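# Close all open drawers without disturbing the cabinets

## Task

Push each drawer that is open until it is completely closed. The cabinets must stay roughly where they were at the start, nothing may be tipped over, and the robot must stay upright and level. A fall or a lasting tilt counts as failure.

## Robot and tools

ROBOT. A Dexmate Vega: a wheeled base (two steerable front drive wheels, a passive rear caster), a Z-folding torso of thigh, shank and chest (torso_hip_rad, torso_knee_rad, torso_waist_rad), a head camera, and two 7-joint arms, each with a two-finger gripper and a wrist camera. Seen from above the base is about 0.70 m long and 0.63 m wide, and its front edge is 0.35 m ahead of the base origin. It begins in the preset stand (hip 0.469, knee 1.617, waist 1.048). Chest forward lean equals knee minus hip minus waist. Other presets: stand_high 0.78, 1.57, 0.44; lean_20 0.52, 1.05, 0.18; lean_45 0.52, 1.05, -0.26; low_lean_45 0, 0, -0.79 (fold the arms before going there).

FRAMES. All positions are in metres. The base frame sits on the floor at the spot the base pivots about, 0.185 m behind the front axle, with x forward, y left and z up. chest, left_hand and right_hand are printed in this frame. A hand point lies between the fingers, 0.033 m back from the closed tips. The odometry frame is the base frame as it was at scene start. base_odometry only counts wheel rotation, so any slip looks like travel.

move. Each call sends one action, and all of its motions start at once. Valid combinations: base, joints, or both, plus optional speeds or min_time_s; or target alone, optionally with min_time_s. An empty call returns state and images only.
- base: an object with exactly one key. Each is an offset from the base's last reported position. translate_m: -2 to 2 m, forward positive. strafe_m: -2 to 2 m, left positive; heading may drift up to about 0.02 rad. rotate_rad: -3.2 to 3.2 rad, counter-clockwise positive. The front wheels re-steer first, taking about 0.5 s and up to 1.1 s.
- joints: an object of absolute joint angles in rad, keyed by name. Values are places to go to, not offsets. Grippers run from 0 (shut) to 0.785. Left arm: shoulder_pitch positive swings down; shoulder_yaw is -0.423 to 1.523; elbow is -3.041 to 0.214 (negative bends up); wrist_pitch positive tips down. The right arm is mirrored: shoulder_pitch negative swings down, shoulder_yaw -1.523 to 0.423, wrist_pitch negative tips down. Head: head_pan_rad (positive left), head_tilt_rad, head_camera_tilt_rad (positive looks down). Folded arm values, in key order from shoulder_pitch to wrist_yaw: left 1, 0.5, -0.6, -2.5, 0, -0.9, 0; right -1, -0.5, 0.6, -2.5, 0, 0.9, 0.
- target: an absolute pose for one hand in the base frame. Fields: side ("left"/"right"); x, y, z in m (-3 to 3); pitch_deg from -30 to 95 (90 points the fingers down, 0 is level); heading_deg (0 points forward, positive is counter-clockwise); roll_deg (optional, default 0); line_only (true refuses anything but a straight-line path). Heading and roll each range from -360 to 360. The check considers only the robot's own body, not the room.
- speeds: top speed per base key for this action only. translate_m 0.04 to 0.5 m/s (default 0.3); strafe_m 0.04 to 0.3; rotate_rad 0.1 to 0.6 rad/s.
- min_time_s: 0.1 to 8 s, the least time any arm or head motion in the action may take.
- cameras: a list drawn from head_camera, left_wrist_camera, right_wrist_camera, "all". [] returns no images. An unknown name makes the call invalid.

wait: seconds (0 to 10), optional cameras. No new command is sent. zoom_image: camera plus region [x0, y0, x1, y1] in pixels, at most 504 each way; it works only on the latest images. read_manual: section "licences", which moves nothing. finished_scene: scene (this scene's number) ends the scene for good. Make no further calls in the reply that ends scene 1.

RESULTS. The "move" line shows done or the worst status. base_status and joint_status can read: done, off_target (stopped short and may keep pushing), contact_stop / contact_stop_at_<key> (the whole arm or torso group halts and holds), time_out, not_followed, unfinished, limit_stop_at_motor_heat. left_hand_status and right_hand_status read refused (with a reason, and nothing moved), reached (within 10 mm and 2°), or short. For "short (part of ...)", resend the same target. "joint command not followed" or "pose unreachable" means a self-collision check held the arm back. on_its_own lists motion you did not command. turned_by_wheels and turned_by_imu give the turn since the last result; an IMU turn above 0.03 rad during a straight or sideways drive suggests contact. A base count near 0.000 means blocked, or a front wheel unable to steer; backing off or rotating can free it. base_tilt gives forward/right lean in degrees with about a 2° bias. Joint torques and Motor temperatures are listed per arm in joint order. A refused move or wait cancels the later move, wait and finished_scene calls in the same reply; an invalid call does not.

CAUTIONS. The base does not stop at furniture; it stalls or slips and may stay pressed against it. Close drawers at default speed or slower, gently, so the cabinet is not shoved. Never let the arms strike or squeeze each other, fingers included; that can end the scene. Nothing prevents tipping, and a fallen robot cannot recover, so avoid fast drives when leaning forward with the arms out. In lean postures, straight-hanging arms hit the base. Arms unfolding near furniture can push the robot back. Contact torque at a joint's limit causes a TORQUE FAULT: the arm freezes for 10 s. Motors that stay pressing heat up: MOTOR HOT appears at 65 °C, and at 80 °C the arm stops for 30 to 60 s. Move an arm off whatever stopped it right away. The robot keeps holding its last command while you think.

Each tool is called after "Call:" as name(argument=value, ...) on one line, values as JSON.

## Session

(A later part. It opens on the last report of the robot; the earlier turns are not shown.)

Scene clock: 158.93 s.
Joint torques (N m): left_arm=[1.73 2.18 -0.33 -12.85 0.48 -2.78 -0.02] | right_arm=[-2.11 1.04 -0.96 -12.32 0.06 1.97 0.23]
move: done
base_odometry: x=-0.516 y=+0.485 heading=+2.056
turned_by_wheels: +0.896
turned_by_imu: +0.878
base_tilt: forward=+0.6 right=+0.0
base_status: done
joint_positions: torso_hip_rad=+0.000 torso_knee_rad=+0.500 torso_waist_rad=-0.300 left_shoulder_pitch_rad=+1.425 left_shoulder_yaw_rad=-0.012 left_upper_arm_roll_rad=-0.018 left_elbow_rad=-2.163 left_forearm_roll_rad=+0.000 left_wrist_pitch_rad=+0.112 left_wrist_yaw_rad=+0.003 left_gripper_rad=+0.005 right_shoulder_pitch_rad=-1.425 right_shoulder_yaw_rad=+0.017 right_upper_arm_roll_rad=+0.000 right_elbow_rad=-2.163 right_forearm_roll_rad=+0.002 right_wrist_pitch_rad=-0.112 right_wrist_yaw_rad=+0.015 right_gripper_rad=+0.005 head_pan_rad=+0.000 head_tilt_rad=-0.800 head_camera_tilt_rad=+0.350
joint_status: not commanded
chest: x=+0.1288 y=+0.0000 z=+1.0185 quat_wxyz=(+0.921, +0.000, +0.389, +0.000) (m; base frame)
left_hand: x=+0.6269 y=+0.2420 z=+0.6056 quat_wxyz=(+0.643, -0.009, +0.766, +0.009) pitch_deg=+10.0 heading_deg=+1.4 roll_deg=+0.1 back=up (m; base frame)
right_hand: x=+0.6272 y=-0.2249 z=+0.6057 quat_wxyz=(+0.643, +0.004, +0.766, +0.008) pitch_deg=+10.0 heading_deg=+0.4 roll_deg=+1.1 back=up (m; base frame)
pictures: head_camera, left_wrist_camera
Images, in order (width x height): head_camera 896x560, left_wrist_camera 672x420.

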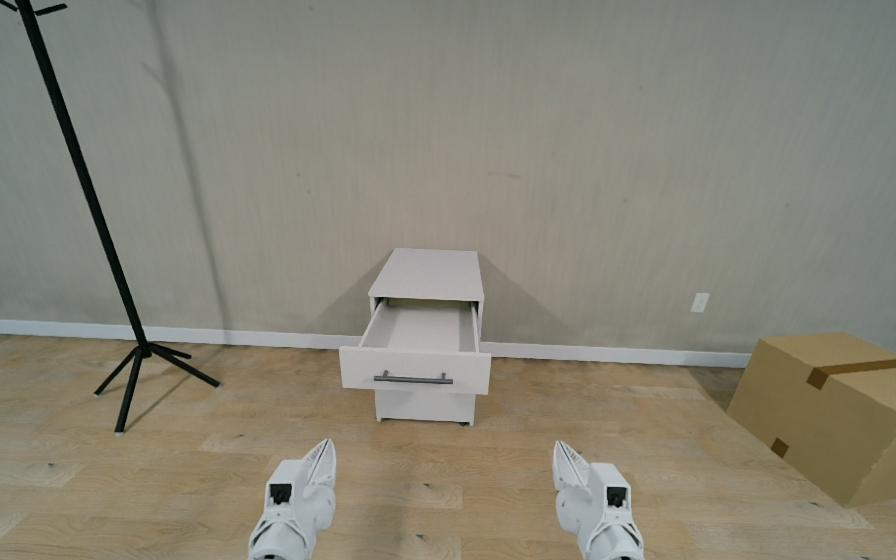

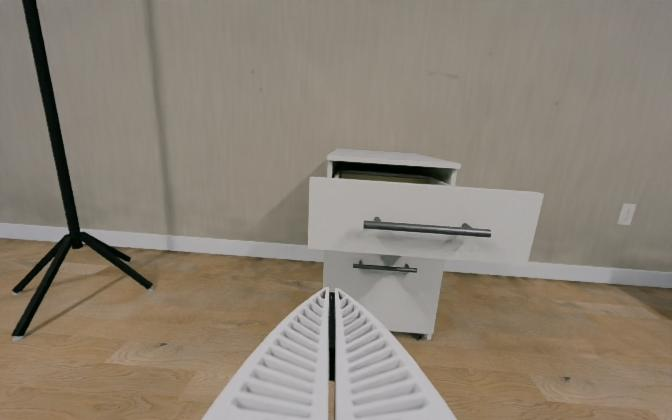

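Call:
move(base={"strafe_m": -0.165}, joints={"left_shoulder_pitch_rad": 1.4145, "left_elbow_rad": -2.141, "left_wrist_pitch_rad": 0.127})

Call:
move(base={"translate_m": 0.24}, cameras=["left_wrist_camera"])

Call:
move(base={"translate_m": 0.36}, speeds={"translate_m": 0.16}, cameras=["head_camera", "left_wrist_camera"])

Scene clock: 177.07 s.
Joint torques (N m): left_arm=[-6.77 -1.55 -0.51 -14.57 0.24 -3.13 -0.13] | right_arm=[-2.89 1.71 -0.7 -12.32 0.12 2.57 0.13]
move: done
base_odometry: x=-0.371 y=+0.562 heading=+2.053
turned_by_wheels: -0.003
turned_by_imu: +0.000
base_tilt: forward=+0.7 right=+0.0
base_status: done
joint_positions: torso_hip_rad=+0.000 torso_knee_rad=+0.500 torso_waist_rad=-0.300 left_shoulder_pitch_rad=+1.415 left_shoulder_yaw_rad=-0.012 left_upper_arm_roll_rad=-0.018 left_elbow_rad=-2.141 left_forearm_roll_rad=+0.000 left_wrist_pitch_rad=+0.127 left_wrist_yaw_rad=+0.003 left_gripper_rad=+0.005 right_shoulder_pitch_rad=-1.425 right_shoulder_yaw_rad=+0.017 right_upper_arm_roll_rad=+0.000 right_elbow_rad=-2.163 right_forearm_roll_rad=+0.002 right_wrist_pitch_rad=-0.112 right_wrist_yaw_rad=+0.015 right_gripper_rad=+0.005 head_pan_rad=+0.000 head_tilt_rad=-0.800 head_camera_tilt_rad=+0.350
joint_status: all done
chest: x=+0.1288 y=+0.0000 z=+1.0185 quat_wxyz=(+0.921, +0.000, +0.389, +0.000) (m; base frame)
left_hand: x=+0.6273 y=+0.2420 z=+0.5912 quat_wxyz=(+0.633, -0.009, +0.774, +0.009) pitch_deg=+11.5 heading_deg=+1.4 roll_deg=+0.1 back=up (m; base frame)
right_hand: x=+0.6272 y=-0.2249 z=+0.6057 quat_wxyz=(+0.643, +0.004, +0.766, +0.008) pitch_deg=+10.0 heading_deg=+0.4 roll_deg=+1.1 back=up (m; base frame)
pictures: none

Scene clock: 179.87 s.
Joint torques (N m): left_arm=[-1.13 -0.94 -0.47 -12.59 -0.28 -1.76 0.25] | right_arm=[-1.92 0.88 -0.71 -12.66 0.13 2.25 0.12]
move: done
base_odometry: x=-0.483 y=+0.774 heading=+2.054
turned_by_wheels: +0.000
turned_by_imu: +0.001
base_tilt: forward=+0.7 right=+0.0
base_status: done
joint_positions: torso_hip_rad=+0.000 torso_knee_rad=+0.500 torso_waist_rad=-0.300 left_shoulder_pitch_rad=+1.415 left_shoulder_yaw_rad=-0.012 left_upper_arm_roll_rad=-0.018 left_elbow_rad=-2.141 left_forearm_roll_rad=+0.000 left_wrist_pitch_rad=+0.127 left_wrist_yaw_rad=+0.003 left_gripper_rad=+0.005 right_shoulder_pitch_rad=-1.425 right_shoulder_yaw_rad=+0.017 right_upper_arm_roll_rad=+0.000 right_elbow_rad=-2.163 right_forearm_roll_rad=+0.002 right_wrist_pitch_rad=-0.112 right_wrist_yaw_rad=+0.015 right_gripper_rad=+0.005 head_pan_rad=+0.000 head_tilt_rad=-0.800 head_camera_tilt_rad=+0.350
joint_status: not commanded
chest: x=+0.1289 y=+0.0000 z=+1.0185 quat_wxyz=(+0.921, +0.000, +0.390, +0.000) (m; base frame)
left_hand: x=+0.6273 y=+0.2420 z=+0.5911 quat_wxyz=(+0.632, -0.009, +0.775, +0.009) pitch_deg=+11.5 heading_deg=+1.4 roll_deg=+0.1 back=up (m; base frame)
right_hand: x=+0.6272 y=-0.2249 z=+0.6057 quat_wxyz=(+0.643, +0.004, +0.766, +0.008) pitch_deg=+10.0 heading_deg=+0.4 roll_deg=+1.1 back=up (m; base frame)
pictures: left_wrist_camera
Images, in order (width x height): left_wrist_camera 672x420.

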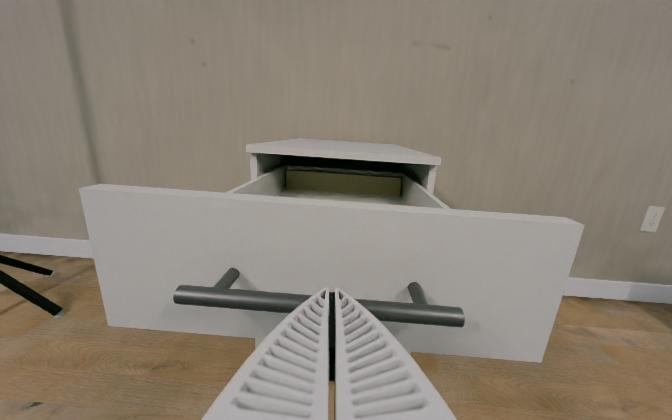

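Scene clock: 183.17 s.
Joint torques (N m): left_arm=[-10.21 -0.57 -0.84 -11.58 0.42 -0.08 0.64] | right_arm=[-2.22 0.71 -0.93 -12.53 0.06 2.57 0.03]
move: done
base_odometry: x=-0.651 y=+1.092 heading=+2.055
turned_by_wheels: +0.001
turned_by_imu: +0.002
base_tilt: forward=+0.6 right=-0.1
base_status: done
joint_positions: torso_hip_rad=+0.000 torso_knee_rad=+0.500 torso_waist_rad=-0.300 left_shoulder_pitch_rad=+1.415 left_shoulder_yaw_rad=-0.012 left_upper_arm_roll_rad=-0.018 left_elbow_rad=-2.141 left_forearm_roll_rad=+0.000 left_wrist_pitch_rad=+0.127 left_wrist_yaw_rad=+0.003 left_gripper_rad=+0.005 right_shoulder_pitch_rad=-1.425 right_shoulder_yaw_rad=+0.017 right_upper_arm_roll_rad=+0.000 right_elbow_rad=-2.163 right_forearm_roll_rad=+0.002 right_wrist_pitch_rad=-0.112 right_wrist_yaw_rad=+0.015 right_gripper_rad=+0.005 head_pan_rad=+0.000 head_tilt_rad=-0.800 head_camera_tilt_rad=+0.350
joint_status: not commanded
chest: x=+0.1286 y=+0.0000 z=+1.0185 quat_wxyz=(+0.921, +0.000, +0.389, +0.000) (m; base frame)
left_hand: x=+0.6272 y=+0.2419 z=+0.5915 quat_wxyz=(+0.633, -0.009, +0.774, +0.008) pitch_deg=+11.5 heading_deg=+1.4 roll_deg=+0.1 back=up (m; base frame)
right_hand: x=+0.6271 y=-0.2249 z=+0.6060 quat_wxyz=(+0.643, +0.004, +0.766, +0.008) pitch_deg=+10.0 heading_deg=+0.4 roll_deg=+1.1 back=up (m; base frame)
pictures: head_camera, left_wrist_camera
Images, in order (width x height): head_camera 896x560, left_wrist_camera 672x420.

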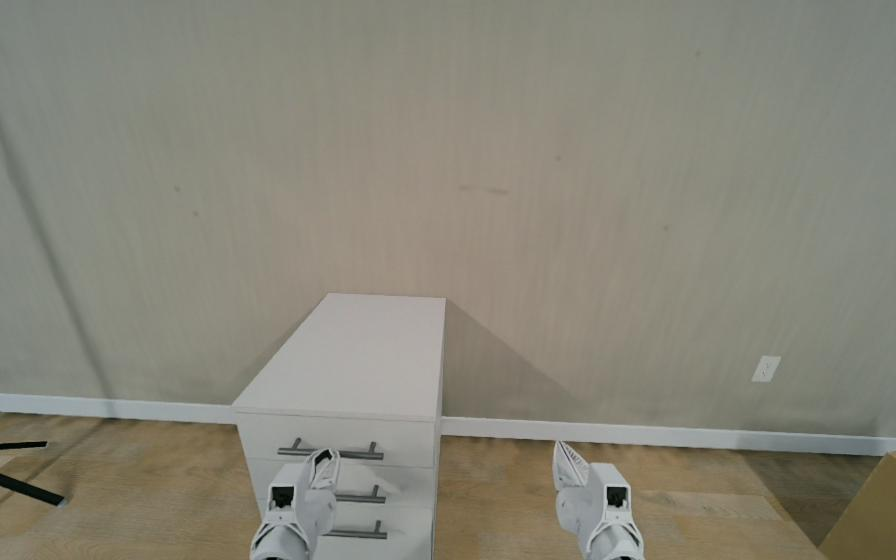

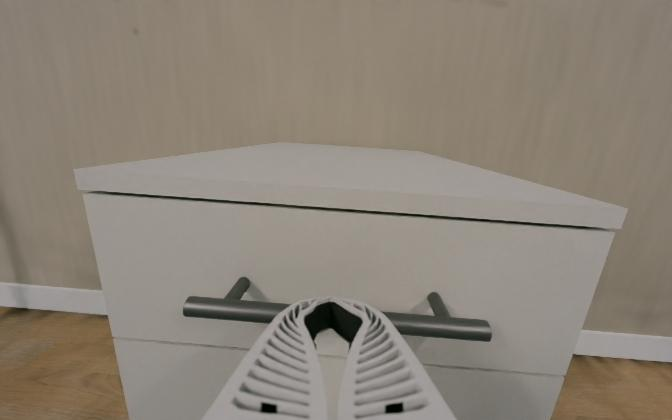

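Call:
move(base={"translate_m": -0.35}, cameras=["head_camera"])

Call:
zoom_image(camera="head_camera", region=[280, 240, 480, 440])

Scene clock: 189.77 s.
Joint torques (N m): left_arm=[-3.83 -1.01 1.11 -13.66 -0.22 -1.67 0.07] | right_arm=[-2.63 -0.27 -0.87 -12.37 0.1 2.25 0.1]
move: done
base_odometry: x=-0.487 y=+0.783 heading=+2.055
turned_by_wheels: +0.001
turned_by_imu: +0.001
base_tilt: forward=+0.7 right=-0.1
base_status: done
joint_positions: torso_hip_rad=+0.000 torso_knee_rad=+0.500 torso_waist_rad=-0.300 left_shoulder_pitch_rad=+1.415 left_shoulder_yaw_rad=-0.012 left_upper_arm_roll_rad=-0.018 left_elbow_rad=-2.141 left_forearm_roll_rad=+0.000 left_wrist_pitch_rad=+0.127 left_wrist_yaw_rad=+0.003 left_gripper_rad=+0.005 right_shoulder_pitch_rad=-1.425 right_shoulder_yaw_rad=+0.017 right_upper_arm_roll_rad=+0.000 right_elbow_rad=-2.163 right_forearm_roll_rad=+0.002 right_wrist_pitch_rad=-0.112 right_wrist_yaw_rad=+0.015 right_gripper_rad=+0.005 head_pan_rad=+0.000 head_tilt_rad=-0.800 head_camera_tilt_rad=+0.350
joint_status: not commanded
chest: x=+0.1288 y=+0.0000 z=+1.0185 quat_wxyz=(+0.921, +0.000, +0.389, +0.000) (m; base frame)
left_hand: x=+0.6273 y=+0.2419 z=+0.5912 quat_wxyz=(+0.632, -0.009, +0.774, +0.008) pitch_deg=+11.5 heading_deg=+1.4 roll_deg=+0.1 back=up (m; base frame)
right_hand: x=+0.6272 y=-0.2249 z=+0.6058 quat_wxyz=(+0.643, +0.004, +0.766, +0.008) pitch_deg=+10.0 heading_deg=+0.4 roll_deg=+1.1 back=up (m; base frame)
pictures: head_camera
Images, in order (width x height): head_camera 896x560.

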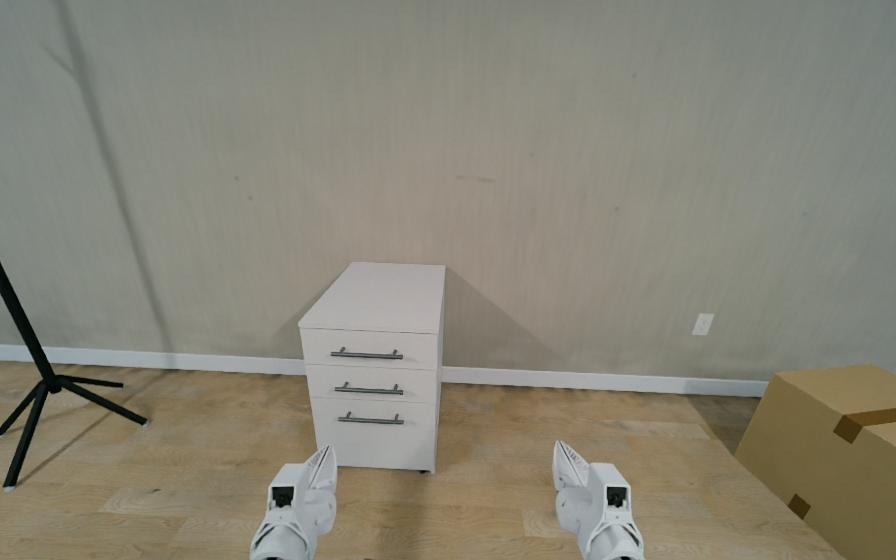

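Scaled by 2.520 from the camera's 896x560 image, which has a finer 960x600 frame.

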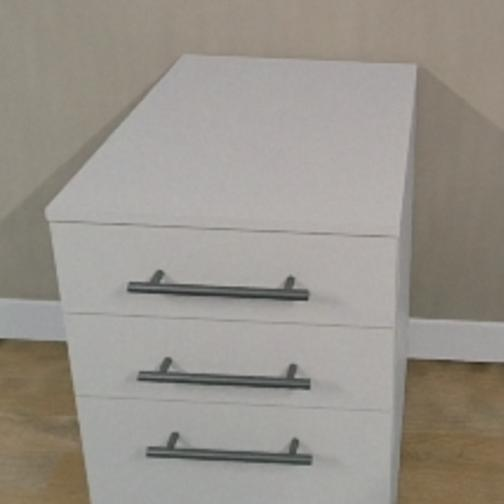

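Call:
finished_scene(scene=2)

The scene is finished: the task was done.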